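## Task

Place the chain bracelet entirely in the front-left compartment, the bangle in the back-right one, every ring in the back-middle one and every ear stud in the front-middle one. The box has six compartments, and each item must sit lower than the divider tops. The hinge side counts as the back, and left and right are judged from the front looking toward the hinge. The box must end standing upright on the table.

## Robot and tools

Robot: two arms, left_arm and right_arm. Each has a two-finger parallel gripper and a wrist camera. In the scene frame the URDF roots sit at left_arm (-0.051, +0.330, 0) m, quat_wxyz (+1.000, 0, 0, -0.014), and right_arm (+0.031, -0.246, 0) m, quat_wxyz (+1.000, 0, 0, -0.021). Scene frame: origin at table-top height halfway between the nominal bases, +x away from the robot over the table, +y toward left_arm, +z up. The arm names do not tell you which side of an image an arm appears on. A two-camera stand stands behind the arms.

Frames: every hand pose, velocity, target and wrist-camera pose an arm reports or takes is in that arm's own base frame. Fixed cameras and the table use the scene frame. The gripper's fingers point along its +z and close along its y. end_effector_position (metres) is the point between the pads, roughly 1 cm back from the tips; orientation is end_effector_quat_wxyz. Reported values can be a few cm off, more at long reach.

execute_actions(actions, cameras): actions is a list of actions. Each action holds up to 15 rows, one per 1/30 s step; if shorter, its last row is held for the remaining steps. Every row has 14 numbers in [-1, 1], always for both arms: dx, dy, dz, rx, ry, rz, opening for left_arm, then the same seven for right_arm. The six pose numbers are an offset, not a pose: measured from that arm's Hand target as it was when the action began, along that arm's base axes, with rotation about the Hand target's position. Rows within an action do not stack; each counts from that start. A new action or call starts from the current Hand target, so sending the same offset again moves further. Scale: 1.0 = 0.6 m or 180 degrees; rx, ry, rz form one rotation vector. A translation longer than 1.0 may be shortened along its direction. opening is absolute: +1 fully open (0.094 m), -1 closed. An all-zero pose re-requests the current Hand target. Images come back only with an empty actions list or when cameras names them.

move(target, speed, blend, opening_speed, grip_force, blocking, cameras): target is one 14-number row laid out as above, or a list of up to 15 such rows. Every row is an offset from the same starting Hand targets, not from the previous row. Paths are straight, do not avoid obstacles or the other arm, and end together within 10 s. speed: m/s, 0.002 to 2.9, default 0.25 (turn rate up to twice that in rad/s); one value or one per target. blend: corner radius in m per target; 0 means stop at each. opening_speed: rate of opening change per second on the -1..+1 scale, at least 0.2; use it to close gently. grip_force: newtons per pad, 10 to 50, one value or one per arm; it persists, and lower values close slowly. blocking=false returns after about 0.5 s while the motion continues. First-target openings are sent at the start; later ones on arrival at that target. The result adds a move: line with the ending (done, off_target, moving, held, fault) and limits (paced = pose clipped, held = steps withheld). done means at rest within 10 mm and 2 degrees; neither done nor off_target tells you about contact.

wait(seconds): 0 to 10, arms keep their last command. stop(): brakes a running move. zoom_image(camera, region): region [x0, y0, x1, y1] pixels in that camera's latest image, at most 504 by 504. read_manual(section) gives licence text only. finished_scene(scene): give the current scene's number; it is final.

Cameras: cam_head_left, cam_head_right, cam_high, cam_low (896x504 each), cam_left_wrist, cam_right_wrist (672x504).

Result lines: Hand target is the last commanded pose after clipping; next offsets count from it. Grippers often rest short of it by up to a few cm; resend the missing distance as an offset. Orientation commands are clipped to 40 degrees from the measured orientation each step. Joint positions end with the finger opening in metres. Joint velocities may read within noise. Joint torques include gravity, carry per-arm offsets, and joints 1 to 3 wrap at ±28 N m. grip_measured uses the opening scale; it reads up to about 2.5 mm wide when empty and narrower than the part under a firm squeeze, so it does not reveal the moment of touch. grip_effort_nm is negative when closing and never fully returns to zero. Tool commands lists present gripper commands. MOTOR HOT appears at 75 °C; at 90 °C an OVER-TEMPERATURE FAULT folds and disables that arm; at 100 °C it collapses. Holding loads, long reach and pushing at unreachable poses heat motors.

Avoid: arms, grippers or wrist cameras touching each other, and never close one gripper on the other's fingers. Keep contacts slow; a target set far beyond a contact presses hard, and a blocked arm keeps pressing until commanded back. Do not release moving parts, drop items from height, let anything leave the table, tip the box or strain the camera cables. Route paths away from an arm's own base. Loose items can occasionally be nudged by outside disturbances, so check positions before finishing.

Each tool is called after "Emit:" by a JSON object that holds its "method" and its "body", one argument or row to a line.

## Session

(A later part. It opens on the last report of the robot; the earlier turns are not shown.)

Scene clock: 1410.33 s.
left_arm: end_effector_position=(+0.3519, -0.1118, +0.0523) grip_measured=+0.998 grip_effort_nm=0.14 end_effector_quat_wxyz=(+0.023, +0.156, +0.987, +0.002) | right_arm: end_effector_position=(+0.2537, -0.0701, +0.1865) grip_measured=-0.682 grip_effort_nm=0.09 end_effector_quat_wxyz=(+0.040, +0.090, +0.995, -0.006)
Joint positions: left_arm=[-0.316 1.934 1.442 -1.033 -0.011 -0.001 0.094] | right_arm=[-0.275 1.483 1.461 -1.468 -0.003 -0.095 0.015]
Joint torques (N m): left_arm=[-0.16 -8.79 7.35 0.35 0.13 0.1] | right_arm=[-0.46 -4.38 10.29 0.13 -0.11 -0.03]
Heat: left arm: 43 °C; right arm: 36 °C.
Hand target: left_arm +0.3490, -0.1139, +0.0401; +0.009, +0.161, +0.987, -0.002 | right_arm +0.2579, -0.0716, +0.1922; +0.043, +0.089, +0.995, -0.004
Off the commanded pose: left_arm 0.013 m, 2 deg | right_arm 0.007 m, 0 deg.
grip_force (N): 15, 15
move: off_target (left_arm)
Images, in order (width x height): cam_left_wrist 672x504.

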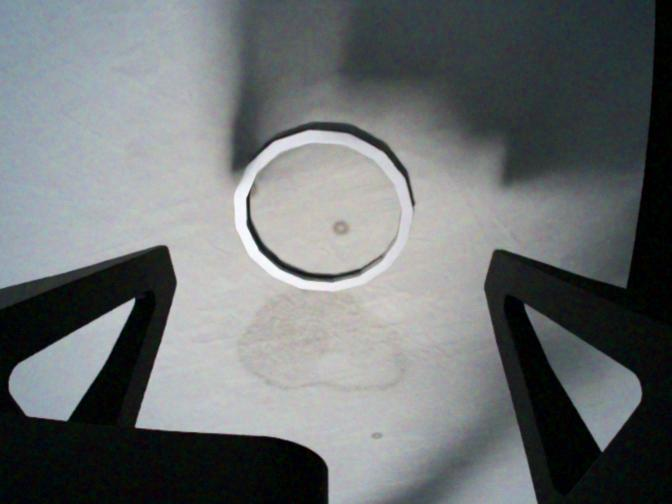

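Emit:
{"method": "move", "body": {
  "target": [0.0053, 0.0002, -0.057, 0, 0, 0, 1, 0, 0, 0, 0, 0, 0, -0.68],
  "speed": 0.05,
  "cameras": ["cam_left_wrist"]
}}

Scene clock: 1428.53 s.
left_arm: end_effector_position=(+0.3567, -0.1134, +0.0198) grip_measured=+0.998 grip_effort_nm=0.14 end_effector_quat_wxyz=(+0.026, +0.158, +0.987, +0.001) | right_arm: end_effector_position=(+0.2537, -0.0701, +0.1865) grip_measured=-0.682 grip_effort_nm=0.08 end_effector_quat_wxyz=(+0.040, +0.090, +0.995, -0.006)
Joint positions: left_arm=[-0.316 1.985 1.379 -0.914 -0.011 0.001 0.094] | right_arm=[-0.275 1.483 1.461 -1.468 -0.003 -0.095 0.015]
Joint torques (N m): left_arm=[0.08 -8.83 6.74 0.36 0.11 0.09] | right_arm=[-0.44 -4.41 10.28 0.14 -0.1 -0.04]
Heat: left arm: 40 °C; right arm: 36 °C.
Hand target: left_arm +0.3521, -0.1137, +0.0057; +0.009, +0.161, +0.987, -0.002 | right_arm +0.2579, -0.0716, +0.1922; +0.043, +0.089, +0.995, -0.004
Off the commanded pose: left_arm 0.015 m, 2 deg | right_arm 0.007 m, 0 deg.
grip_force (N): 15, 15
move: off_target (left_arm)
Images, in order (width x height): cam_left_wrist 672x504.

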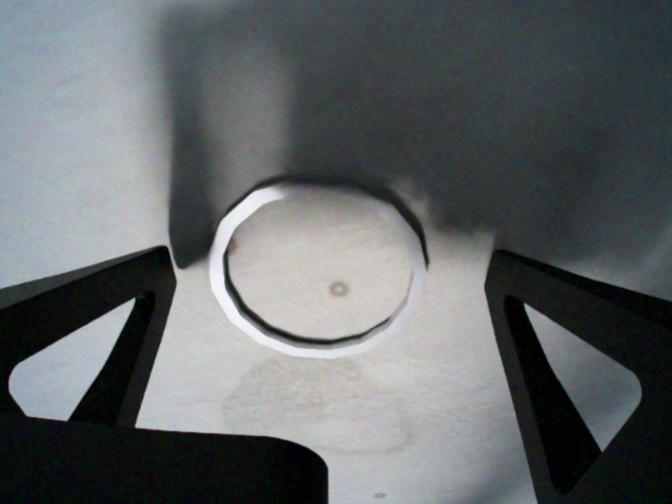

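Emit:
{"method": "move", "body": {
  "target": [
    [0, 0, -0.004, 0, 0, 0, 1, 0, 0, 0, 0, 0, 0, -0.68],
    [0, 0, -0.004, 0, 0, 0, 0.28, 0, 0, 0, 0, 0, 0, -0.68]
  ],
  "speed": 0.03,
  "opening_speed": 0.25,
  "cameras": ["cam_left_wrist"]
}}

Scene clock: 1446.33 s.
left_arm: end_effector_position=(+0.3588, -0.1141, +0.0199) grip_measured=+0.282 grip_effort_nm=-0.11 end_effector_quat_wxyz=(+0.030, +0.158, +0.987, +0.001) | right_arm: end_effector_position=(+0.2537, -0.0701, +0.1865) grip_measured=-0.682 grip_effort_nm=0.08 end_effector_quat_wxyz=(+0.040, +0.090, +0.995, -0.006)
Joint positions: left_arm=[-0.316 1.985 1.379 -0.905 -0.011 0.001 0.06] | right_arm=[-0.275 1.483 1.461 -1.468 -0.003 -0.095 0.015]
Joint torques (N m): left_arm=[0.18 -8.57 6.41 0.41 0.14 0.1] | right_arm=[-0.44 -4.4 10.26 0.13 -0.1 -0.04]
Heat: left arm: 38 °C; right arm: 36 °C.
Hand target: left_arm +0.3521, -0.1137, +0.0033; +0.009, +0.161, +0.987, -0.002 | right_arm +0.2579, -0.0716, +0.1922; +0.043, +0.089, +0.995, -0.004
Off the commanded pose: left_arm 0.018 m, 2 deg | right_arm 0.007 m, 0 deg.
grip_force (N): 15, 15
move: off_target (left_arm); target 2's new opening was sent with left_arm's hand 0.018 m and 2 deg from that target
Images, in order (width x height): cam_left_wrist 672x504.

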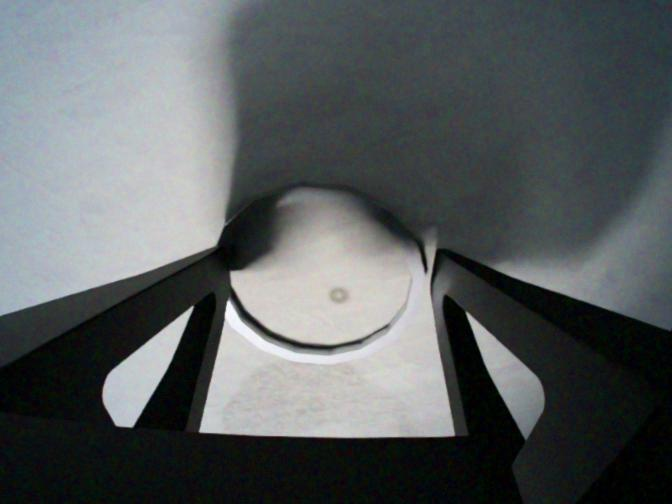

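Emit:
{"method": "move", "body": {
  "target": [0, 0, 0, 0, 0, 0, 0.22, 0, 0, 0, 0, 0, 0, -0.68],
  "speed": 0.03,
  "opening_speed": 0.2,
  "cameras": ["cam_left_wrist"]
}}

Scene clock: 1452.70 s.
left_arm: end_effector_position=(+0.3588, -0.1141, +0.0199) grip_measured=+0.222 grip_effort_nm=-0.10 end_effector_quat_wxyz=(+0.030, +0.158, +0.987, +0.001) | right_arm: end_effector_position=(+0.2537, -0.0701, +0.1865) grip_measured=-0.682 grip_effort_nm=0.08 end_effector_quat_wxyz=(+0.040, +0.090, +0.995, -0.006)
Joint positions: left_arm=[-0.316 1.985 1.379 -0.905 -0.011 0.001 0.057] | right_arm=[-0.275 1.483 1.461 -1.468 -0.003 -0.095 0.015]
Joint torques (N m): left_arm=[0.24 -8.59 6.35 0.4 0.13 0.1] | right_arm=[-0.46 -4.41 10.28 0.13 -0.09 -0.04]
Heat: left arm: 37 °C; right arm: 36 °C.
Hand target: left_arm +0.3521, -0.1137, +0.0033; +0.009, +0.161, +0.987, -0.002 | right_arm +0.2579, -0.0716, +0.1922; +0.043, +0.089, +0.995, -0.004
Off the commanded pose: left_arm 0.018 m, 2 deg | right_arm 0.007 m, 0 deg.
grip_force (N): 15, 15
move: off_target (left_arm)
Images, in order (width x height): cam_left_wrist 672x504.

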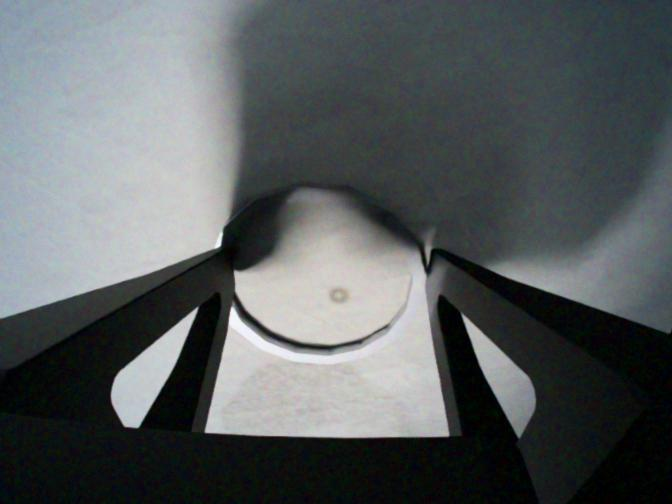

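Emit:
{"method": "move", "body": {
  "target": [
    [0, 0, 0, 0, 0, 0, 0.8, 0, 0, 0, 0, 0, 0, -0.68],
    [-0.003, 0.0, -0.0135, 0, 0, 0, 0.8, 0, 0, 0, 0, 0, 0, -0.68]
  ],
  "speed": 0.03,
  "cameras": ["cam_left_wrist"]
}}

Scene clock: 1464.13 s.
left_arm: end_effector_position=(+0.3566, -0.1143, +0.0165) grip_measured=+0.798 grip_effort_nm=0.14 end_effector_quat_wxyz=(+0.028, +0.158, +0.987, -0.002) | right_arm: end_effector_position=(+0.2537, -0.0701, +0.1865) grip_measured=-0.682 grip_effort_nm=0.09 end_effector_quat_wxyz=(+0.040, +0.090, +0.995, -0.006)
Joint positions: left_arm=[-0.316 1.985 1.365 -0.894 -0.006 0.003 0.084] | right_arm=[-0.275 1.483 1.461 -1.468 -0.003 -0.095 0.015]
Joint torques (N m): left_arm=[0.06 -8.2 5.26 0.59 0.07 0.1] | right_arm=[-0.43 -4.38 10.3 0.14 -0.11 -0.05]
Heat: left arm: 37 °C; right arm: 36 °C.
Hand target: left_arm +0.3504, -0.1137, -0.0047; +0.009, +0.161, +0.987, -0.002 | right_arm +0.2579, -0.0716, +0.1922; +0.043, +0.089, +0.995, -0.004
Off the commanded pose: left_arm 0.022 m, 2 deg | right_arm 0.007 m, 0 deg.
grip_force (N): 15, 15
move: off_target (left_arm)
Images, in order (width x height): cam_left_wrist 672x504.

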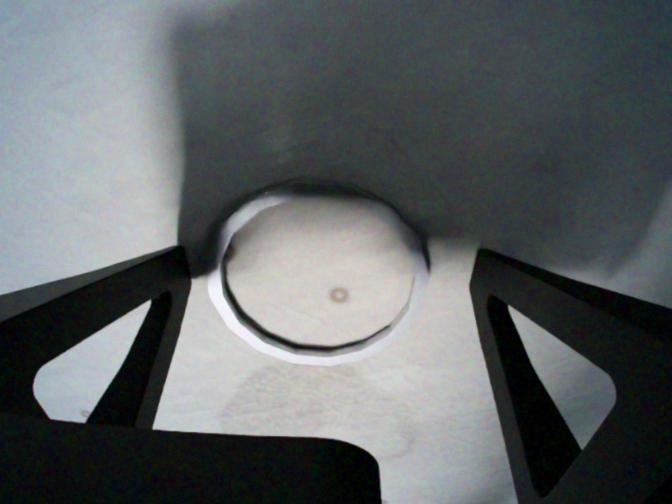

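Emit:
{"method": "move", "body": {
  "target": [0, 0, -0.002, 0, 0, 0, 0.28, 0, 0, 0, 0, 0, 0, -0.68],
  "speed": 0.03,
  "opening_speed": 0.25,
  "cameras": ["cam_left_wrist"]
}}

Scene clock: 1474.40 s.
left_arm: end_effector_position=(+0.3579, -0.1172, +0.0161) grip_measured=+0.363 grip_effort_nm=-0.33 end_effector_quat_wxyz=(+0.032, +0.159, +0.987, -0.009) | right_arm: end_effector_position=(+0.2537, -0.0701, +0.1865) grip_measured=-0.682 grip_effort_nm=0.08 end_effector_quat_wxyz=(+0.040, +0.090, +0.995, -0.006)
Joint positions: left_arm=[-0.316 1.985 1.362 -0.882 0.008 0.003 0.064] | right_arm=[-0.275 1.483 1.461 -1.468 -0.003 -0.095 0.015]
Joint torques (N m): left_arm=[-0.13 -8.02 5.34 0.53 -0.07 0.04] | right_arm=[-0.46 -4.4 10.29 0.14 -0.11 -0.04]
Heat: left arm: 36 °C; right arm: 36 °C.
Hand target: left_arm +0.3503, -0.1137, -0.0060; +0.009, +0.161, +0.987, -0.002 | right_arm +0.2579, -0.0716, +0.1922; +0.043, +0.089, +0.995, -0.004
Off the commanded pose: left_arm 0.023 m, 3 deg | right_arm 0.007 m, 0 deg.
grip_force (N): 15, 15
move: off_target (left_arm)
Images, in order (width x height): cam_left_wrist 672x504.

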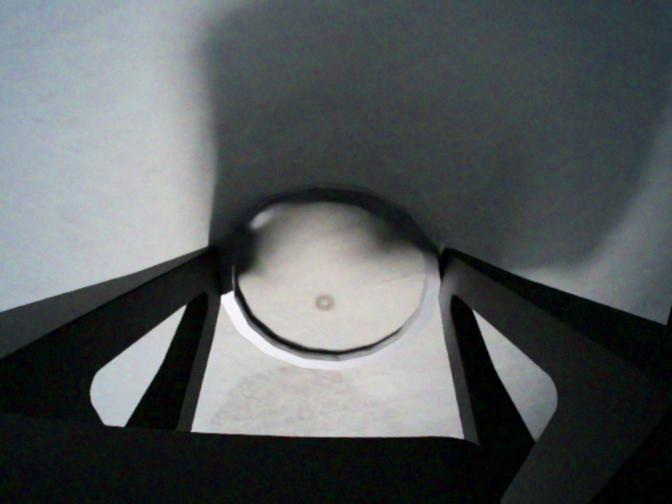

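Emit:
{"method": "move", "body": {
  "target": [
    [0.0095, -0.0038, 0.1183, 0, 0, 0, 0.28, 0, 0, 0, 0, 0, 0, -0.68],
    [-0.1672, -0.0522, 0.135, 0, 0, -0.07, 0.28, 0, 0, 0, 0, 0, 0, -0.68],
    [-0.2422, -0.2272, 0.135, 0, 0, -0.17, 0.28, 0, 0, 0, 0, 0, 0, -0.68],
    [-0.2617, -0.3432, 0.11, 0, 0, -0.224, 0.28, 0, 0, 0, 0, 0, 0, -0.68]
  ],
  "speed": [0.06, 0.12, 0.12, 0.1],
  "blend": [0.01, 0.03, 0.03, 0],
  "grip_force": 20,
  "cameras": ["cam_left_wrist", "cam_high"]
}}

Scene clock: 1525.97 s.
left_arm: end_effector_position=(+0.1915, -0.3177, +0.0649) grip_measured=+0.353 grip_effort_nm=-0.46 end_effector_quat_wxyz=(+0.015, +0.487, +0.873, -0.012) | right_arm: end_effector_position=(+0.2537, -0.0701, +0.1865) grip_measured=-0.682 grip_effort_nm=0.09 end_effector_quat_wxyz=(+0.040, +0.090, +0.995, -0.006)
Joint positions: left_arm=[-1.028 1.937 1.498 -1.094 0.007 -0.01 0.064] | right_arm=[-0.275 1.483 1.461 -1.468 -0.003 -0.095 0.015]
Joint torques (N m): left_arm=[-0.1 -8.76 10.47 0.11 -0.06 0.11] | right_arm=[-0.44 -4.37 10.26 0.13 -0.11 -0.04]
Heat: left arm: 35 °C; right arm: 37 °C.
Hand target: left_arm +0.1933, -0.3196, +0.0601; +0.008, +0.491, +0.871, -0.005 | right_arm +0.2579, -0.0716, +0.1922; +0.043, +0.089, +0.995, -0.004
Off the commanded pose: left_arm 0.006 m, 1 deg | right_arm 0.007 m, 0 deg.
grip_force (N): 20, 20
move: done
Images, in order (width x height): cam_high 896x504, cam_left_wrist 672x504.

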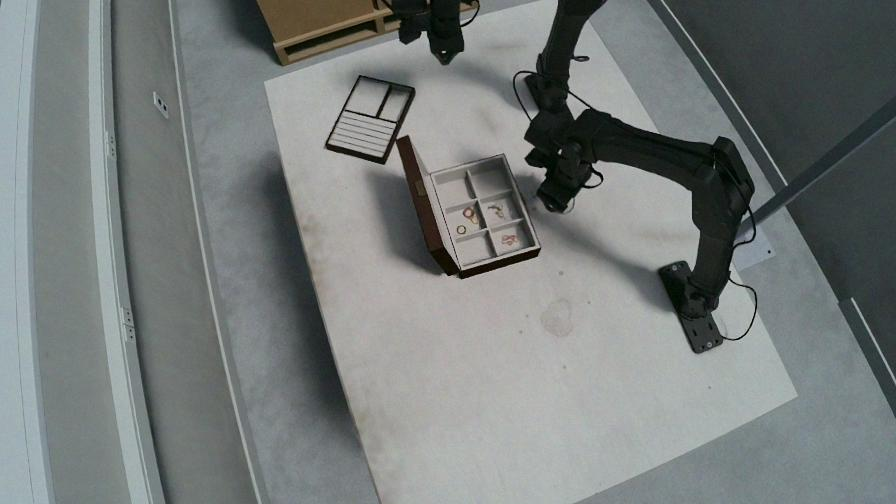

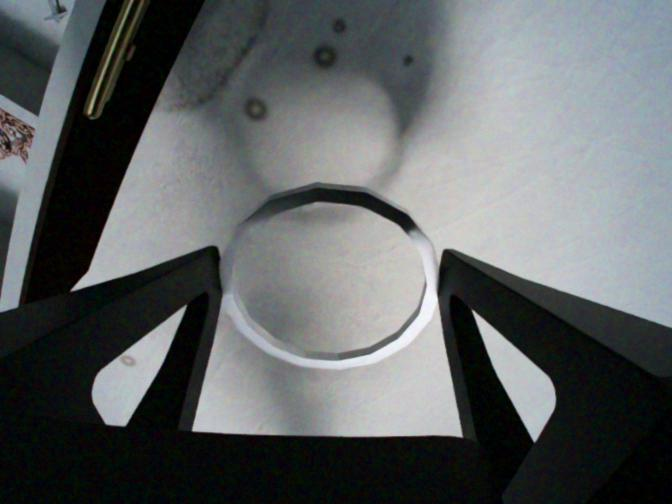

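Emit:
{"method": "move", "body": {
  "target": [0.001, 0.0, -0.092, 0, 0, 0, 0.28, 0, 0, 0, 0, 0, 0, -0.68],
  "speed": 0.06,
  "cameras": ["cam_left_wrist"]
}}

Scene clock: 1535.63 s.
left_arm: end_effector_position=(+0.1950, -0.3235, +0.0184) grip_measured=+0.353 grip_effort_nm=-0.46 end_effector_quat_wxyz=(+0.019, +0.488, +0.873, -0.015) | right_arm: end_effector_position=(+0.2537, -0.0701, +0.1865) grip_measured=-0.682 grip_effort_nm=0.09 end_effector_quat_wxyz=(+0.040, +0.090, +0.995, -0.006)
Joint positions: left_arm=[-1.028 2.001 1.396 -0.917 0.007 -0.008 0.064] | right_arm=[-0.275 1.483 1.461 -1.468 -0.003 -0.095 0.015]
Joint torques (N m): left_arm=[-0.05 -9.14 6.89 0.36 -0.04 0.08] | right_arm=[-0.44 -4.37 10.26 0.14 -0.11 -0.04]
Heat: left arm: 35 °C; right arm: 37 °C.
Hand target: left_arm +0.1939, -0.3197, +0.0050; +0.008, +0.491, +0.871, -0.005 | right_arm +0.2579, -0.0716, +0.1922; +0.043, +0.089, +0.995, -0.004
Off the commanded pose: left_arm 0.014 m, 2 deg | right_arm 0.007 m, 0 deg.
grip_force (N): 20, 20
move: off_target (left_arm)
Images, in order (width x height): cam_left_wrist 672x504.

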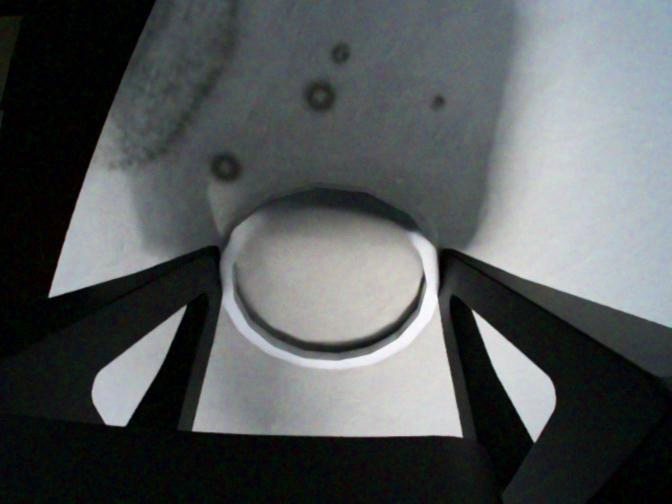

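Emit:
{"method": "move", "body": {
  "target": [
    [0, 0, -0.005, 0, 0, 0, 0.28, 0, 0, 0, 0, 0, 0, -0.68],
    [0, 0, -0.005, 0, 0, 0, 0.6, 0, 0, 0, 0, 0, 0, -0.68],
    [0.0018, -0.005, 0.15, 0, 0, 0, 0.6, 0, 0, 0, 0, 0, 0, -0.68],
    [0.0935, 0.3328, 0.2917, 0, 0, 0.17, 0.6, 0, 0, 0, 0, 0, 0, -0.68],
    [0.0768, 0.5662, 0.2917, 0, 0, 0.3, -0.5, 0, 0, 0, 0, 0, 0, -0.68]
  ],
  "speed": [0.03, 0.05, 0.08, 0.2, 0.2],
  "blend": [0, 0, 0.03, 0.05, 0],
  "opening_speed": 0.3,
  "cameras": ["cam_right_wrist", "cam_high"]
}}

Scene clock: 1561.00 s.
left_arm: end_effector_position=(+0.2472, +0.0197, +0.1776) grip_measured=-0.498 grip_effort_nm=-0.11 end_effector_quat_wxyz=(+0.009, +0.040, +0.999, -0.001) | right_arm: end_effector_position=(+0.2537, -0.0701, +0.1865) grip_measured=-0.682 grip_effort_nm=0.08 end_effector_quat_wxyz=(+0.040, +0.090, +0.995, -0.006)
Joint positions: left_arm=[0.079 1.48 1.425 -1.499 0.004 0.159 0.024] | right_arm=[-0.275 1.483 1.461 -1.468 -0.003 -0.095 0.015]
Joint torques (N m): left_arm=[0.32 -8.96 6.87 0.11 -0.01 0.1] | right_arm=[-0.46 -4.4 10.28 0.13 -0.1 -0.03]
Heat: left arm: 35 °C; right arm: 37 °C.
Hand target: left_arm +0.2400, +0.0200, +0.1799; +0.009, +0.042, +0.999, -0.001 | right_arm +0.2579, -0.0716, +0.1922; +0.043, +0.089, +0.995, -0.004
Off the commanded pose: left_arm 0.008 m, 0 deg | right_arm 0.007 m, 0 deg.
grip_force (N): 20, 20
move: done; target 2's new opening was sent with left_arm's hand 0.018 m and 2 deg from that target
Images, in order (width x height): cam_high 896x504, cam_right_wrist 672x504.

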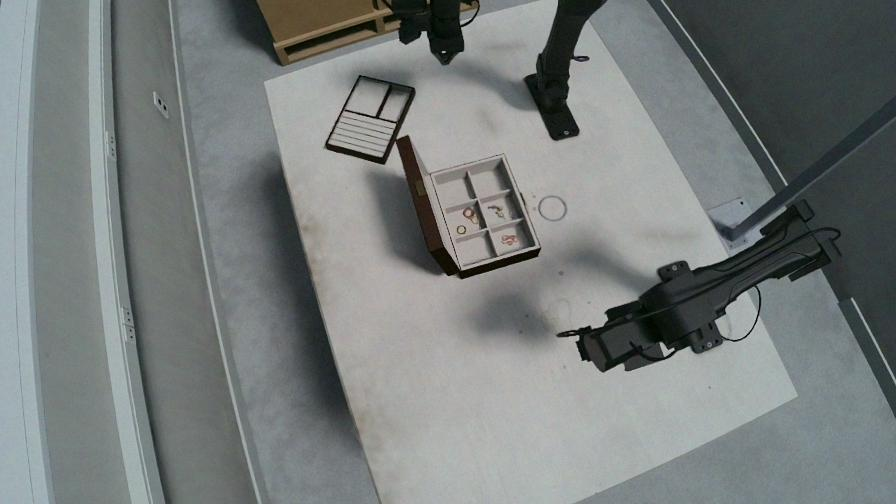

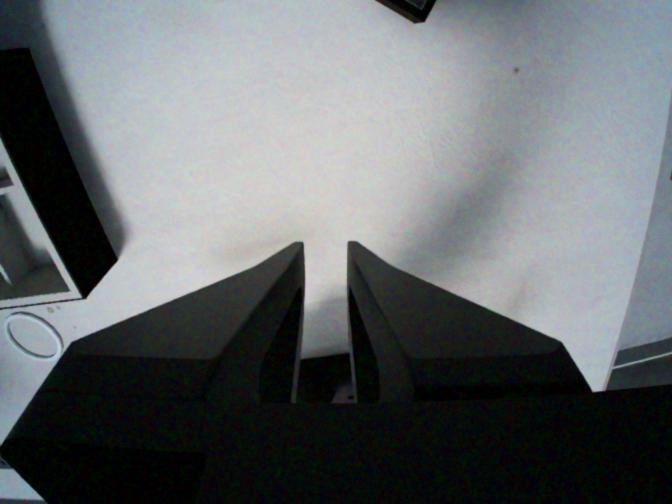

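Emit:
{"method": "move", "body": {
  "target": [
    [0, 0, 0, 0, 0, 0, -0.5, 0.0202, 0.2193, 0.0297, -0.0041, 0.0051, 0.191, -0.35],
    [0, 0, 0, 0, 0, 0, -0.5, -0.0965, 0.436, 0.0297, -0.0087, 0.0109, 0.409, -0.35],
    [0, 0, 0, 0, 0, 0, -0.5, -0.2382, 0.5443, -0.087, -0.0116, 0.0145, 0.5456, -0.35]
  ],
  "speed": 0.2,
  "blend": [0.05, 0.05, 0],
  "cameras": ["cam_right_wrist"]
}}

Scene clock: 1588.57 s.
left_arm: end_effector_position=(+0.2472, +0.0197, +0.1776) grip_measured=-0.498 grip_effort_nm=-0.10 end_effector_quat_wxyz=(+0.009, +0.040, +0.999, -0.001) | right_arm: end_effector_position=(+0.1164, +0.2533, +0.1495) grip_measured=-0.352 grip_effort_nm=0.08 end_effector_quat_wxyz=(-0.023, +0.690, -0.723, -0.014)
Joint positions: left_arm=[0.079 1.48 1.425 -1.499 0.004 0.159 0.024] | right_arm=[1.13 1.549 1.377 -1.347 -0.01 -0.394 0.03]
Joint torques (N m): left_arm=[0.29 -8.95 6.89 0.11 -0.01 0.11] | right_arm=[0.39 -4.77 5.37 0.39 -0.09 -0.05]
Heat: left arm: 35 °C; right arm: 37 °C.
Hand target: left_arm +0.2400, +0.0200, +0.1799; +0.009, +0.042, +0.999, -0.001 | right_arm +0.1148, +0.2551, +0.1401; -0.013, +0.695, -0.719, -0.013
Off the commanded pose: left_arm 0.008 m, 0 deg | right_arm 0.010 m, 1 deg.
grip_force (N): 20, 20
move: done
Images, in order (width x height): cam_right_wrist 672x504.

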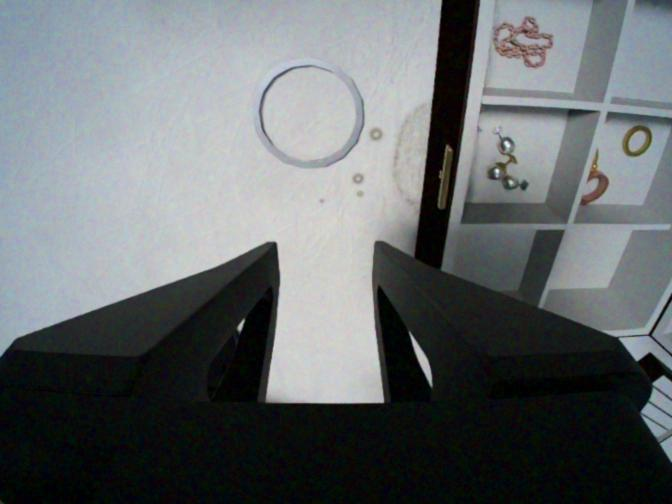

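Emit:
{"method": "move", "body": {
  "target": [0, 0, 0, 0, 0, 0, -0.5, -0.0155, 0.0348, -0.1735, -0.0125, 0.0004, 0, -0.35],
  "speed": 0.12,
  "cameras": ["cam_right_wrist"]
}}

Scene clock: 1603.33 s.
left_arm: end_effector_position=(+0.2472, +0.0197, +0.1776) grip_measured=-0.498 grip_effort_nm=-0.11 end_effector_quat_wxyz=(+0.009, +0.040, +0.999, -0.001) | right_arm: end_effector_position=(+0.1073, +0.2765, +0.0440) grip_measured=-0.352 grip_effort_nm=0.08 end_effector_quat_wxyz=(-0.003, +0.695, -0.719, -0.004)
Joint positions: left_arm=[0.079 1.48 1.425 -1.499 0.004 0.159 0.024] | right_arm=[1.195 1.712 1.127 -0.976 -0.004 -0.341 0.03]
Joint torques (N m): left_arm=[0.29 -9.05 6.95 0.09 0.02 0.08] | right_arm=[0.62 -6.26 5.26 0.34 0.03 0.09]
Heat: left arm: 35 °C; right arm: 36 °C.
Hand target: left_arm +0.2400, +0.0200, +0.1799; +0.009, +0.042, +0.999, -0.001 | right_arm +0.1055, +0.2758, +0.0360; +0.001, +0.695, -0.719, +0.001
Off the commanded pose: left_arm 0.008 m, 0 deg | right_arm 0.008 m, 1 deg.
grip_force (N): 20, 20
move: done
Images, in order (width x height): cam_right_wrist 672x504.

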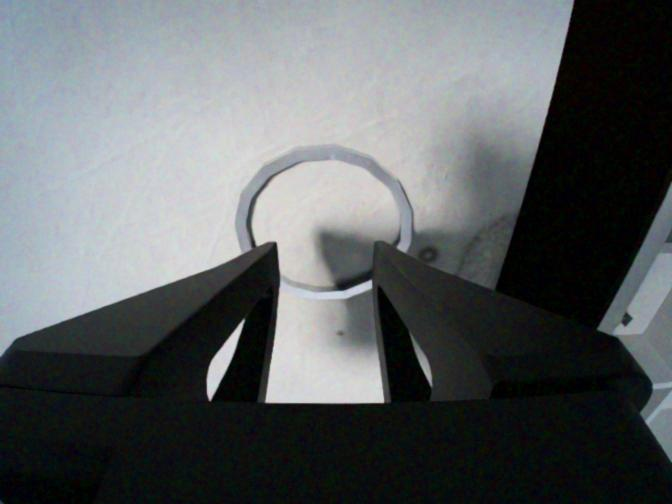

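Emit:
{"method": "move", "body": {
  "target": [0, 0, 0, 0, 0, 0, -0.5, -0.0008, -0.0092, -0.043, 0, 0, 0, -0.35],
  "speed": 0.05,
  "cameras": ["cam_right_wrist"]
}}

Scene clock: 1621.47 s.
left_arm: end_effector_position=(+0.2472, +0.0197, +0.1776) grip_measured=-0.498 grip_effort_nm=-0.10 end_effector_quat_wxyz=(+0.009, +0.040, +0.999, -0.001) | right_arm: end_effector_position=(+0.1060, +0.2730, +0.0192) grip_measured=-0.352 grip_effort_nm=0.08 end_effector_quat_wxyz=(-0.005, +0.695, -0.719, -0.005)
Joint positions: left_arm=[0.079 1.48 1.425 -1.499 0.004 0.159 0.024] | right_arm=[1.195 1.732 1.043 -0.869 -0.004 -0.341 0.03]
Joint torques (N m): left_arm=[0.32 -8.9 6.93 0.07 0 0.1] | right_arm=[0.21 -5.96 4.83 0.34 0.02 0.04]
Heat: left arm: 35 °C; right arm: 35 °C.
Hand target: left_arm +0.2400, +0.0200, +0.1799; +0.009, +0.042, +0.999, -0.001 | right_arm +0.1050, +0.2703, +0.0101; +0.002, +0.695, -0.719, +0.001
Off the commanded pose: left_arm 0.008 m, 0 deg | right_arm 0.009 m, 1 deg.
grip_force (N): 20, 20
move: done
Images, in order (width x height): cam_right_wrist 672x504.

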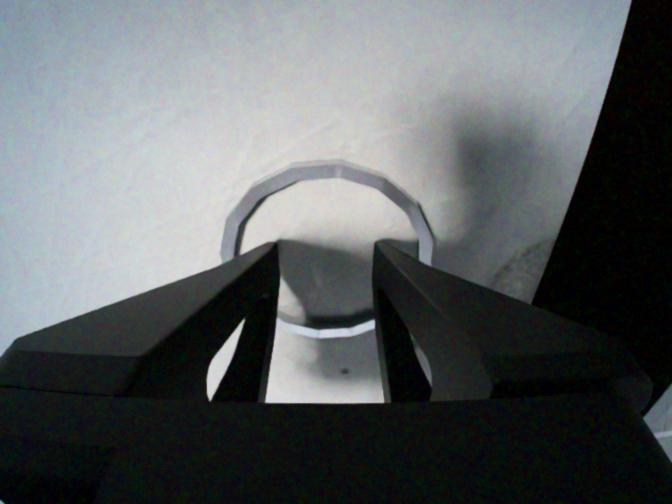

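Emit:
{"method": "move", "body": {
  "target": [0, 0, 0, 0, 0, 0, -0.5, 0.0, -0.0035, -0.0115, 0, 0, 0, -0.35],
  "speed": 0.03,
  "cameras": ["cam_right_wrist"]
}}

Scene clock: 1632.63 s.
left_arm: end_effector_position=(+0.2472, +0.0197, +0.1776) grip_measured=-0.498 grip_effort_nm=-0.10 end_effector_quat_wxyz=(+0.009, +0.040, +0.999, -0.001) | right_arm: end_effector_position=(+0.1053, +0.2714, +0.0147) grip_measured=-0.352 grip_effort_nm=0.08 end_effector_quat_wxyz=(-0.006, +0.695, -0.719, -0.005)
Joint positions: left_arm=[0.079 1.48 1.425 -1.499 0.004 0.159 0.024] | right_arm=[1.195 1.732 1.024 -0.847 -0.004 -0.341 0.03]
Joint torques (N m): left_arm=[0.31 -9.11 6.89 0.08 0.01 0.11] | right_arm=[-0.01 -5.41 4.42 0.44 0.03 0.03]
Heat: left arm: 35 °C; right arm: 35 °C.
Hand target: left_arm +0.2400, +0.0200, +0.1799; +0.009, +0.042, +0.999, -0.001 | right_arm +0.1050, +0.2683, +0.0032; +0.001, +0.695, -0.719, +0.001
Off the commanded pose: left_arm 0.008 m, 0 deg | right_arm 0.012 m, 1 deg.
grip_force (N): 20, 20
move: off_target (right_arm)
Images, in order (width x height): cam_right_wrist 672x504.

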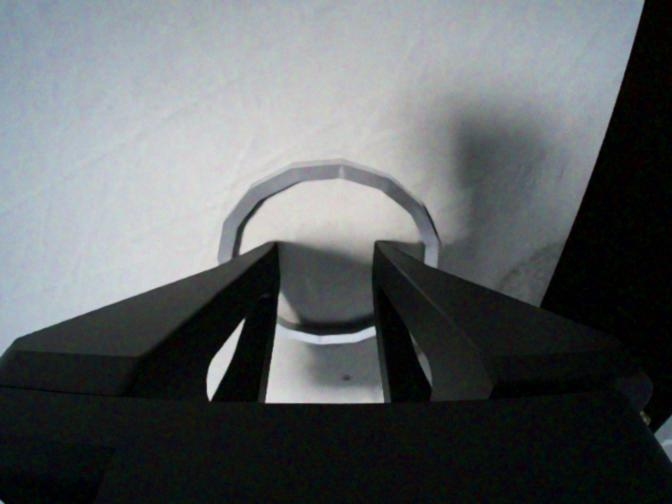

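Emit:
{"method": "move", "body": {
  "target": [
    [0, 0, 0, 0, 0, 0, -0.5, 0.0, 0.0, -0.003, 0, 0, 0, -0.35],
    [0, 0, 0, 0, 0, 0, -0.5, 0.0, 0.0, -0.003, 0, 0, 0, -0.03]
  ],
  "speed": 0.03,
  "opening_speed": 0.2,
  "cameras": ["cam_right_wrist"]
}}

Scene clock: 1645.83 s.
left_arm: end_effector_position=(+0.2472, +0.0197, +0.1776) grip_measured=-0.498 grip_effort_nm=-0.11 end_effector_quat_wxyz=(+0.009, +0.040, +0.999, -0.001) | right_arm: end_effector_position=(+0.1093, +0.2720, +0.0148) grip_measured=-0.032 grip_effort_nm=0.10 end_effector_quat_wxyz=(-0.014, +0.694, -0.719, +0.002)
Joint positions: left_arm=[0.079 1.48 1.425 -1.499 0.004 0.159 0.024] | right_arm=[1.195 1.732 1.024 -0.839 0.015 -0.341 0.045]
Joint torques (N m): left_arm=[0.35 -8.9 6.87 0.08 -0.01 0.1] | right_arm=[-0.02 -5.2 4.12 0.45 -0.18 0.02]
Heat: left arm: 35 °C; right arm: 35 °C.
Hand target: left_arm +0.2400, +0.0200, +0.1799; +0.009, +0.042, +0.999, -0.001 | right_arm +0.1051, +0.2682, +0.0014; +0.001, +0.695, -0.719, +0.001
Off the commanded pose: left_arm 0.008 m, 0 deg | right_arm 0.015 m, 2 deg.
grip_force (N): 20, 20
move: off_target (right_arm); target 2's new opening was sent with right_arm's hand 0.014 m and 1 deg from that target
Images, in order (width x height): cam_right_wrist 672x504.

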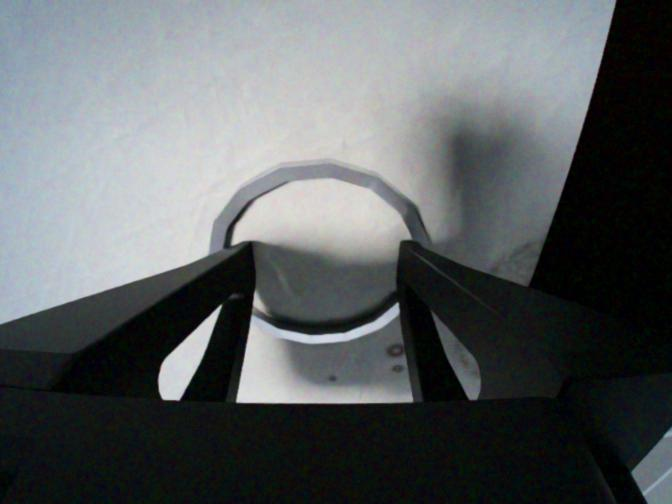

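Emit:
{"method": "move", "body": {
  "target": [0, 0, 0, 0, 0, 0, -0.5, 0.0, 0.0, 0.0, 0, 0, 0, 0.03],
  "speed": 0.03,
  "opening_speed": 0.2,
  "cameras": ["cam_right_wrist"]
}}

Scene clock: 1652.47 s.
left_arm: end_effector_position=(+0.2472, +0.0197, +0.1776) grip_measured=-0.498 grip_effort_nm=-0.10 end_effector_quat_wxyz=(+0.009, +0.040, +0.999, -0.001) | right_arm: end_effector_position=(+0.1104, +0.2720, +0.0148) grip_measured=+0.028 grip_effort_nm=0.11 end_effector_quat_wxyz=(-0.016, +0.694, -0.719, +0.004)
Joint positions: left_arm=[0.079 1.48 1.425 -1.499 0.004 0.159 0.024] | right_arm=[1.195 1.732 1.024 -0.837 0.021 -0.341 0.048]
Joint torques (N m): left_arm=[0.31 -8.9 6.9 0.08 0.02 0.12] | right_arm=[-0.03 -5.19 4.14 0.43 -0.25 0.02]
Heat: left arm: 34 °C; right arm: 34 °C.
Hand target: left_arm +0.2400, +0.0200, +0.1799; +0.009, +0.042, +0.999, -0.001 | right_arm +0.1051, +0.2682, +0.0014; +0.001, +0.695, -0.719, +0.001
Off the commanded pose: left_arm 0.008 m, 0 deg | right_arm 0.015 m, 2 deg.
grip_force (N): 20, 20
move: off_target (right_arm)
Images, in order (width x height): cam_right_wrist 672x504.

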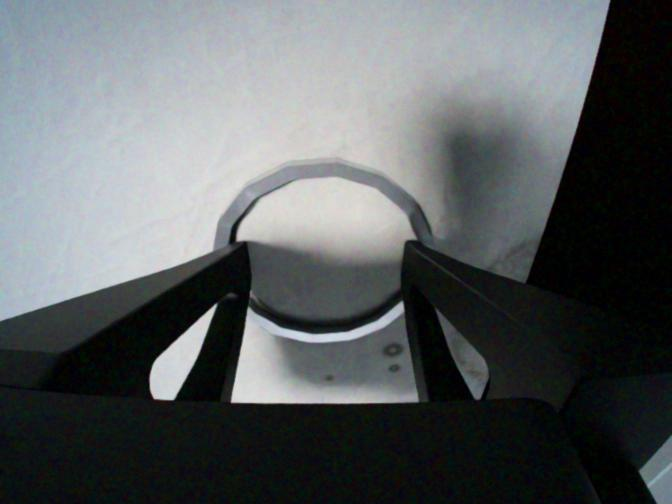

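Emit:
{"method": "move", "body": {
  "target": [0, 0, 0, 0, 0, 0, -0.5, 0.0, 0.0, 0.0, 0, 0, 0, 0.08],
  "speed": 0.03,
  "opening_speed": 0.2,
  "cameras": ["cam_right_wrist"]
}}

Scene clock: 1659.63 s.
left_arm: end_effector_position=(+0.2472, +0.0197, +0.1776) grip_measured=-0.498 grip_effort_nm=-0.11 end_effector_quat_wxyz=(+0.009, +0.040, +0.999, -0.001) | right_arm: end_effector_position=(+0.1108, +0.2721, +0.0148) grip_measured=+0.075 grip_effort_nm=0.26 end_effector_quat_wxyz=(-0.016, +0.694, -0.719, +0.005)
Joint positions: left_arm=[0.079 1.48 1.425 -1.499 0.004 0.159 0.024] | right_arm=[1.195 1.732 1.024 -0.836 0.023 -0.341 0.05]
Joint torques (N m): left_arm=[0.32 -8.92 6.89 0.1 0.02 0.11] | right_arm=[-0.01 -5.2 4.18 0.42 -0.27 0.02]
Heat: left arm: 34 °C; right arm: 34 °C.
Hand target: left_arm +0.2400, +0.0200, +0.1799; +0.009, +0.042, +0.999, -0.001 | right_arm +0.1050, +0.2683, +0.0014; +0.001, +0.695, -0.719, +0.001
Off the commanded pose: left_arm 0.008 m, 0 deg | right_arm 0.015 m, 2 deg.
grip_force (N): 20, 20
move: off_target (right_arm)
Images, in order (width x height): cam_right_wrist 672x504.

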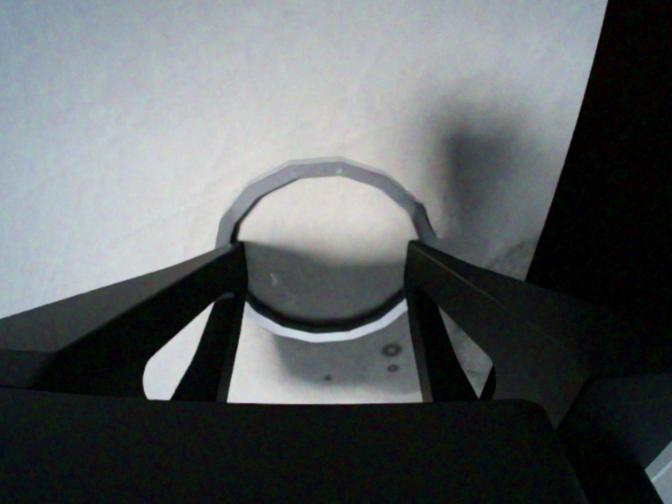

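Emit:
{"method": "move", "body": {
  "target": [0, 0, 0, 0, 0, 0, -0.5, 0.0, 0.0, 0.0, 0, 0, 0, 0.1],
  "speed": 0.03,
  "opening_speed": 0.2,
  "cameras": ["cam_right_wrist"]
}}

Scene clock: 1665.63 s.
left_arm: end_effector_position=(+0.2472, +0.0197, +0.1776) grip_measured=-0.498 grip_effort_nm=-0.10 end_effector_quat_wxyz=(+0.009, +0.040, +0.999, -0.001) | right_arm: end_effector_position=(+0.1108, +0.2721, +0.0148) grip_measured=+0.091 grip_effort_nm=0.49 end_effector_quat_wxyz=(-0.016, +0.694, -0.719, +0.005)
Joint positions: left_arm=[0.079 1.48 1.425 -1.499 0.004 0.159 0.024] | right_arm=[1.195 1.732 1.024 -0.836 0.023 -0.341 0.051]
Joint torques (N m): left_arm=[0.25 -8.92 6.87 0.08 0.01 0.11] | right_arm=[-0.02 -5.19 4.12 0.42 -0.27 0.03]
Heat: left arm: 34 °C; right arm: 34 °C.
Hand target: left_arm +0.2400, +0.0200, +0.1799; +0.009, +0.042, +0.999, -0.001 | right_arm +0.1050, +0.2682, +0.0014; +0.001, +0.695, -0.719, +0.001
Off the commanded pose: left_arm 0.008 m, 0 deg | right_arm 0.015 m, 2 deg.
grip_force (N): 20, 20
move: off_target (right_arm)
Images, in order (width x height): cam_right_wrist 672x504.

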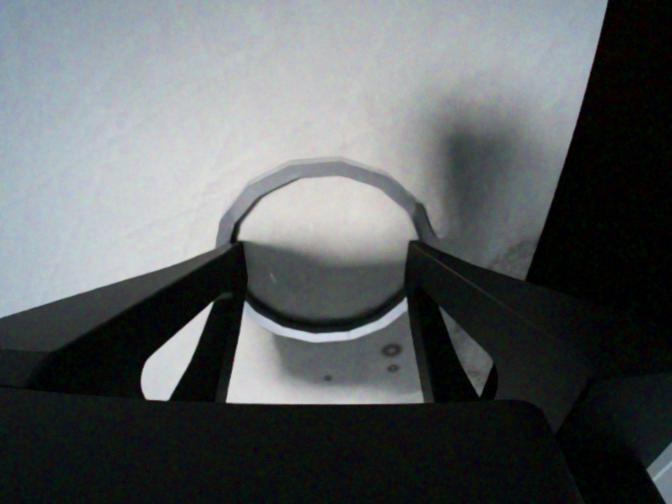

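Emit:
{"method": "move", "body": {
  "target": [
    [0, 0, 0, 0, 0, 0, -0.5, 0.007, 0.005, 0.0, 0, 0, 0, 0.1],
    [0, 0, 0, 0, 0, 0, -0.5, 0.007, 0.005, 0.045, 0, 0, 0, 0.1]
  ],
  "speed": 0.03,
  "blend": [0.005, 0],
  "cameras": ["cam_right_wrist"]
}}

Scene clock: 1673.43 s.
left_arm: end_effector_position=(+0.2472, +0.0197, +0.1776) grip_measured=-0.498 grip_effort_nm=-0.10 end_effector_quat_wxyz=(+0.009, +0.040, +0.999, -0.001) | right_arm: end_effector_position=(+0.1056, +0.2640, +0.0206) grip_measured=+0.098 grip_effort_nm=0.08 end_effector_quat_wxyz=(+0.009, +0.695, -0.719, +0.009)
Joint positions: left_arm=[0.079 1.48 1.425 -1.499 0.004 0.159 0.024] | right_arm=[1.192 1.732 1.049 -0.911 0.008 -0.345 0.052]
Joint torques (N m): left_arm=[0.29 -9.02 6.87 0.08 0.01 0.08] | right_arm=[-0.59 -7.86 9.2 -0.04 -0.11 -0.02]
Heat: left arm: 34 °C; right arm: 34 °C.
Hand target: left_arm +0.2400, +0.0200, +0.1799; +0.009, +0.042, +0.999, -0.001 | right_arm +0.1093, +0.2712, +0.0284; +0.001, +0.695, -0.719, +0.001
Off the commanded pose: left_arm 0.008 m, 0 deg | right_arm 0.011 m, 1 deg.
grip_force (N): 20, 20
move: off_target (right_arm); blend cut to 0.0028 m at target 1
Images, in order (width x height): cam_right_wrist 672x504.

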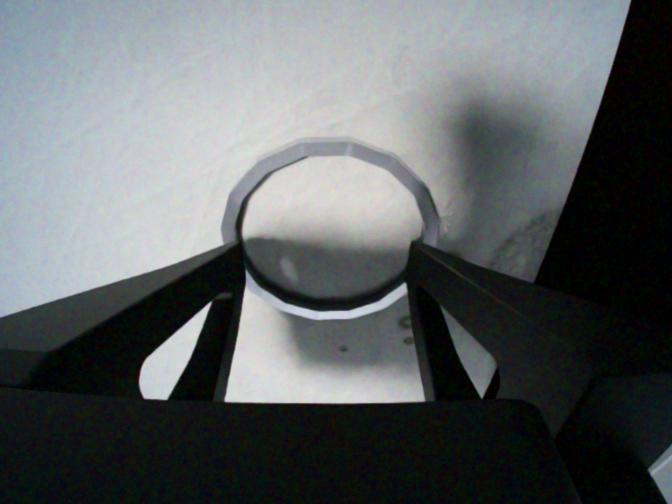

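Emit:
{"method": "move", "body": {
  "target": [
    [0, 0, 0, 0, 0, 0, -0.5, 0, 0, 0, 0, 0, 0, -0.1],
    [0, 0, 0, 0, 0, 0, -0.5, -0.005, -0.005, 0.02, 0, 0, 0, -0.3],
    [0, 0, 0, 0, 0, 0, -0.5, -0.045, 0.0, 0.06, 0, 0, 0, -0.574]
  ],
  "speed": 0.06,
  "blend": [0, 0.005, 0],
  "cameras": ["cam_right_wrist"]
}}

Scene clock: 1777.10 s.
left_arm: end_effector_position=(+0.2472, +0.0197, +0.1776) grip_measured=-0.498 grip_effort_nm=-0.11 end_effector_quat_wxyz=(+0.009, +0.040, +0.999, -0.001) | right_arm: end_effector_position=(+0.0822, +0.2613, +0.0478) grip_measured=-0.572 grip_effort_nm=-0.12 end_effector_quat_wxyz=(+0.023, +0.695, -0.719, +0.016)
Joint positions: left_arm=[0.079 1.48 1.425 -1.499 0.004 0.159 0.024] | right_arm=[1.266 1.684 1.109 -1.051 0.005 -0.271 0.02]
Joint torques (N m): left_arm=[0.25 -8.99 6.9 0.1 -0.02 0.11] | right_arm=[0.58 -10.52 9.47 -0.1 -0.09 0.09]
Heat: left arm: 34 °C; right arm: 38 °C.
Hand target: left_arm +0.2400, +0.0200, +0.1799; +0.009, +0.042, +0.999, -0.001 | right_arm +0.0823, +0.2712, +0.0644; +0.001, +0.695, -0.719, +0.001
Off the commanded pose: left_arm 0.008 m, 0 deg | right_arm 0.019 m, 3 deg.
grip_force (N): 20, 20
move: off_target (right_arm); blend cut to 0 m at target 2; target 2's new opening was sent with right_arm's hand 0.020 m and 3 deg from that target; target 3's new opening was sent with right_arm's hand 0.019 m and 3 deg from that target
Images, in order (width x height): cam_right_wrist 672x504.

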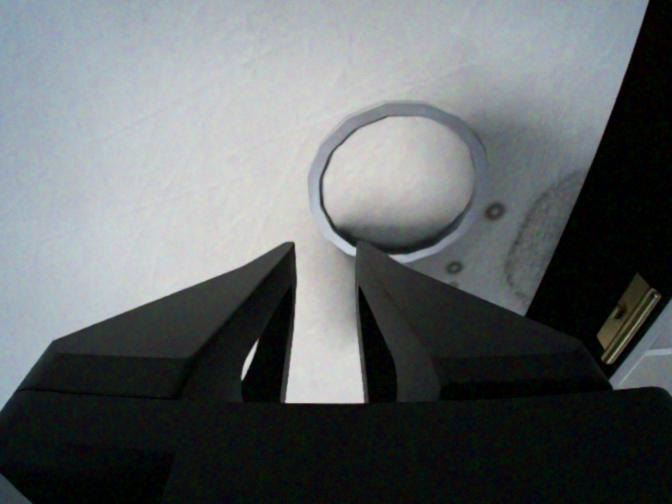

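Emit:
{"method": "move", "body": {
  "target": [0, 0, 0, 0, 0, 0, -0.5, -0.0088, -0.0095, -0.06, 0, 0, 0, -0.574],
  "speed": 0.08,
  "cameras": ["cam_right_wrist"]
}}

Scene clock: 1800.60 s.
left_arm: end_effector_position=(+0.2472, +0.0197, +0.1776) grip_measured=-0.498 grip_effort_nm=-0.10 end_effector_quat_wxyz=(+0.009, +0.040, +0.999, -0.001) | right_arm: end_effector_position=(+0.0801, +0.2646, +0.0294) grip_measured=-0.572 grip_effort_nm=-0.12 end_effector_quat_wxyz=(+0.006, +0.694, -0.720, +0.007)
Joint positions: left_arm=[0.079 1.48 1.425 -1.499 0.004 0.159 0.024] | right_arm=[1.277 1.684 1.032 -0.936 0.005 -0.259 0.02]
Joint torques (N m): left_arm=[0.32 -8.9 6.9 0.09 0 0.1] | right_arm=[0.7 -8.2 4.81 0.31 -0.09 0.1]
Heat: left arm: 34 °C; right arm: 36 °C.
Hand target: left_arm +0.2400, +0.0200, +0.1799; +0.009, +0.042, +0.999, -0.001 | right_arm +0.0770, +0.2655, +0.0284; +0.002, +0.695, -0.719, +0.001
Off the commanded pose: left_arm 0.008 m, 0 deg | right_arm 0.003 m, 1 deg.
grip_force (N): 20, 20
move: done
Images, in order (width x height): cam_right_wrist 672x504.

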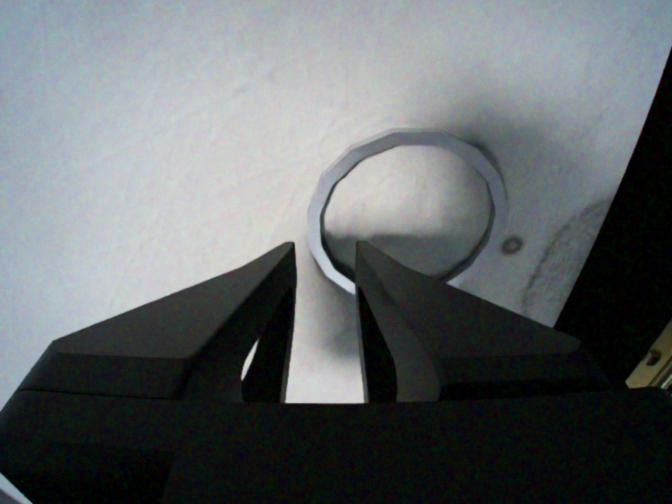

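Emit:
{"method": "move", "body": {
  "target": [0, 0, 0, 0, 0, 0, -0.5, -0.0062, 0.009, -0.0373, 0, 0, 0, -0.574],
  "speed": 0.04,
  "cameras": ["cam_right_wrist"]
}}

Scene clock: 1820.20 s.
left_arm: end_effector_position=(+0.2472, +0.0197, +0.1776) grip_measured=-0.498 grip_effort_nm=-0.11 end_effector_quat_wxyz=(+0.009, +0.040, +0.999, -0.001) | right_arm: end_effector_position=(+0.0772, +0.2729, +0.0149) grip_measured=-0.572 grip_effort_nm=-0.11 end_effector_quat_wxyz=(-0.007, +0.695, -0.719, -0.001)
Joint positions: left_arm=[0.079 1.48 1.425 -1.499 0.004 0.159 0.024] | right_arm=[1.295 1.707 0.995 -0.846 0.005 -0.241 0.02]
Joint torques (N m): left_arm=[0.23 -8.94 6.87 0.09 0 0.1] | right_arm=[0.7 -5.7 4.71 0.35 -0.09 0.09]
Heat: left arm: 34 °C; right arm: 35 °C.
Hand target: left_arm +0.2400, +0.0200, +0.1799; +0.009, +0.042, +0.999, -0.001 | right_arm +0.0732, +0.2710, +0.0061; +0.001, +0.695, -0.719, +0.001
Off the commanded pose: left_arm 0.008 m, 0 deg | right_arm 0.010 m, 1 deg.
grip_force (N): 20, 20
move: done
Images, in order (width x height): cam_right_wrist 672x504.

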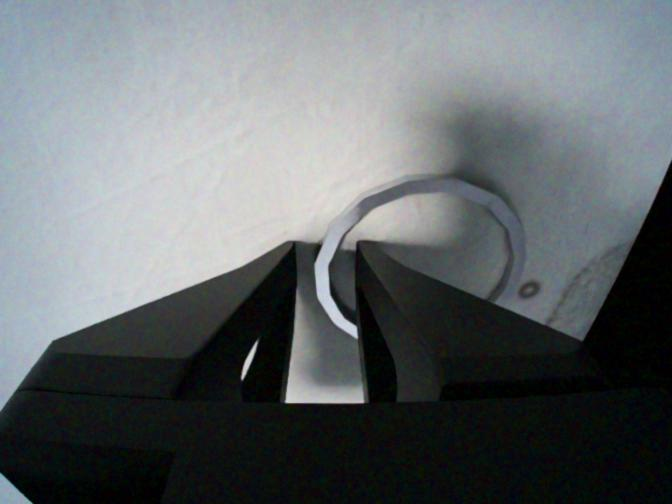

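Emit:
{"method": "move", "body": {
  "target": [
    [0, 0, 0, 0, 0, 0, -0.5, 0, 0, -0.004, 0, 0, 0, -0.574],
    [0, 0, 0, 0, 0, 0, -0.5, 0, 0, -0.004, 0, 0, 0, -0.96]
  ],
  "speed": 0.03,
  "opening_speed": 0.25,
  "grip_force": 30,
  "cameras": ["cam_right_wrist"]
}}

Scene clock: 1828.00 s.
left_arm: end_effector_position=(+0.2472, +0.0197, +0.1776) grip_measured=-0.498 grip_effort_nm=-0.11 end_effector_quat_wxyz=(+0.009, +0.040, +0.999, -0.001) | right_arm: end_effector_position=(+0.0779, +0.2754, +0.0150) grip_measured=-0.890 grip_effort_nm=-0.68 end_effector_quat_wxyz=(-0.011, +0.694, -0.720, -0.004)
Joint positions: left_arm=[0.079 1.48 1.425 -1.499 0.004 0.159 0.024] | right_arm=[1.295 1.707 0.995 -0.835 0.005 -0.24 0.005]
Joint torques (N m): left_arm=[0.31 -8.99 6.97 0.07 -0.01 0.1] | right_arm=[0.69 -5.37 4.3 0.36 -0.09 0.09]
Heat: left arm: 33 °C; right arm: 34 °C.
Hand target: left_arm +0.2400, +0.0200, +0.1799; +0.009, +0.042, +0.999, -0.001 | right_arm +0.0732, +0.2710, +0.0037; +0.001, +0.695, -0.719, +0.001
Off the commanded pose: left_arm 0.008 m, 0 deg | right_arm 0.013 m, 2 deg.
grip_force (N): 30, 30
move: off_target (right_arm); target 2's new opening was sent with right_arm's hand 0.013 m and 1 deg from that target
Images, in order (width x height): cam_right_wrist 672x504.

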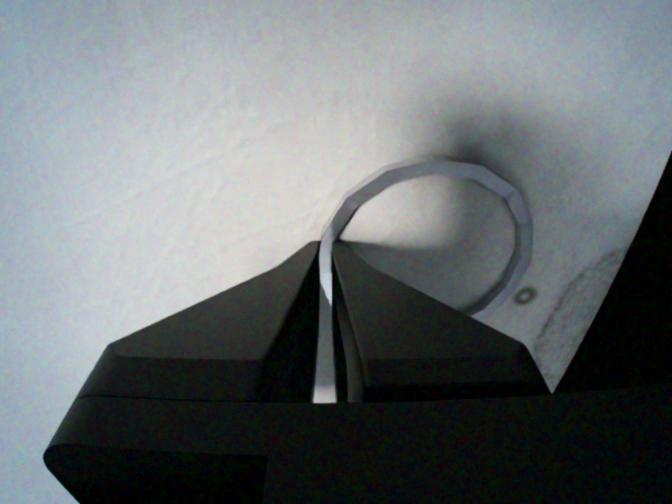

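Emit:
{"method": "move", "body": {
  "target": [
    [0, 0, 0, 0, 0, 0, -0.5, 0.006, 0.008, 0.03, 0, 0, 0, -0.96],
    [0, 0, 0, 0, 0, 0, -0.5, 0.008, 0.008, 0.1, 0, 0, 0, -0.96]
  ],
  "speed": [0.03, 0.06],
  "blend": [0.005, 0],
  "cameras": ["cam_right_wrist"]
}}

Scene clock: 1836.00 s.
left_arm: end_effector_position=(+0.2472, +0.0197, +0.1776) grip_measured=-0.498 grip_effort_nm=-0.10 end_effector_quat_wxyz=(+0.009, +0.040, +0.999, -0.001) | right_arm: end_effector_position=(+0.0755, +0.2667, +0.0467) grip_measured=-0.890 grip_effort_nm=-0.68 end_effector_quat_wxyz=(+0.023, +0.694, -0.719, +0.016)
Joint positions: left_arm=[0.079 1.48 1.425 -1.499 0.004 0.159 0.024] | right_arm=[1.295 1.698 1.119 -1.048 0.005 -0.24 0.005]
Joint torques (N m): left_arm=[0.27 -8.92 6.97 0.11 -0.01 0.09] | right_arm=[-0.24 -10.69 9.4 -0.11 -0.07 -0.02]
Heat: left arm: 33 °C; right arm: 34 °C.
Hand target: left_arm +0.2400, +0.0200, +0.1799; +0.009, +0.042, +0.999, -0.001 | right_arm +0.0780, +0.2757, +0.0636; +0.002, +0.695, -0.719, +0.001
Off the commanded pose: left_arm 0.008 m, 0 deg | right_arm 0.020 m, 3 deg.
grip_force (N): 30, 30
move: off_target (right_arm)
Images, in order (width x height): cam_right_wrist 672x504.

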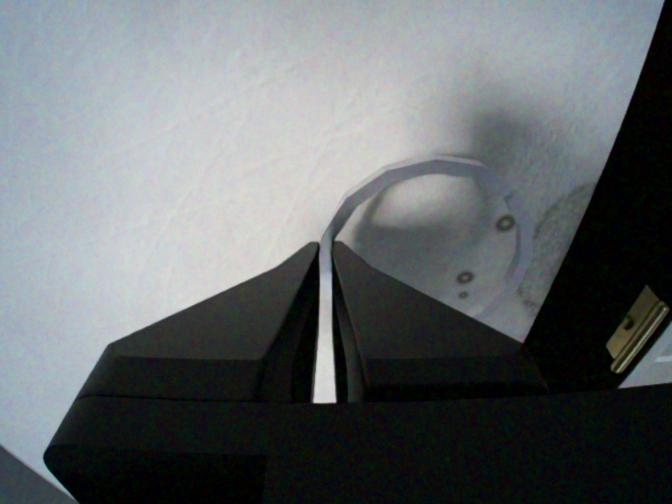

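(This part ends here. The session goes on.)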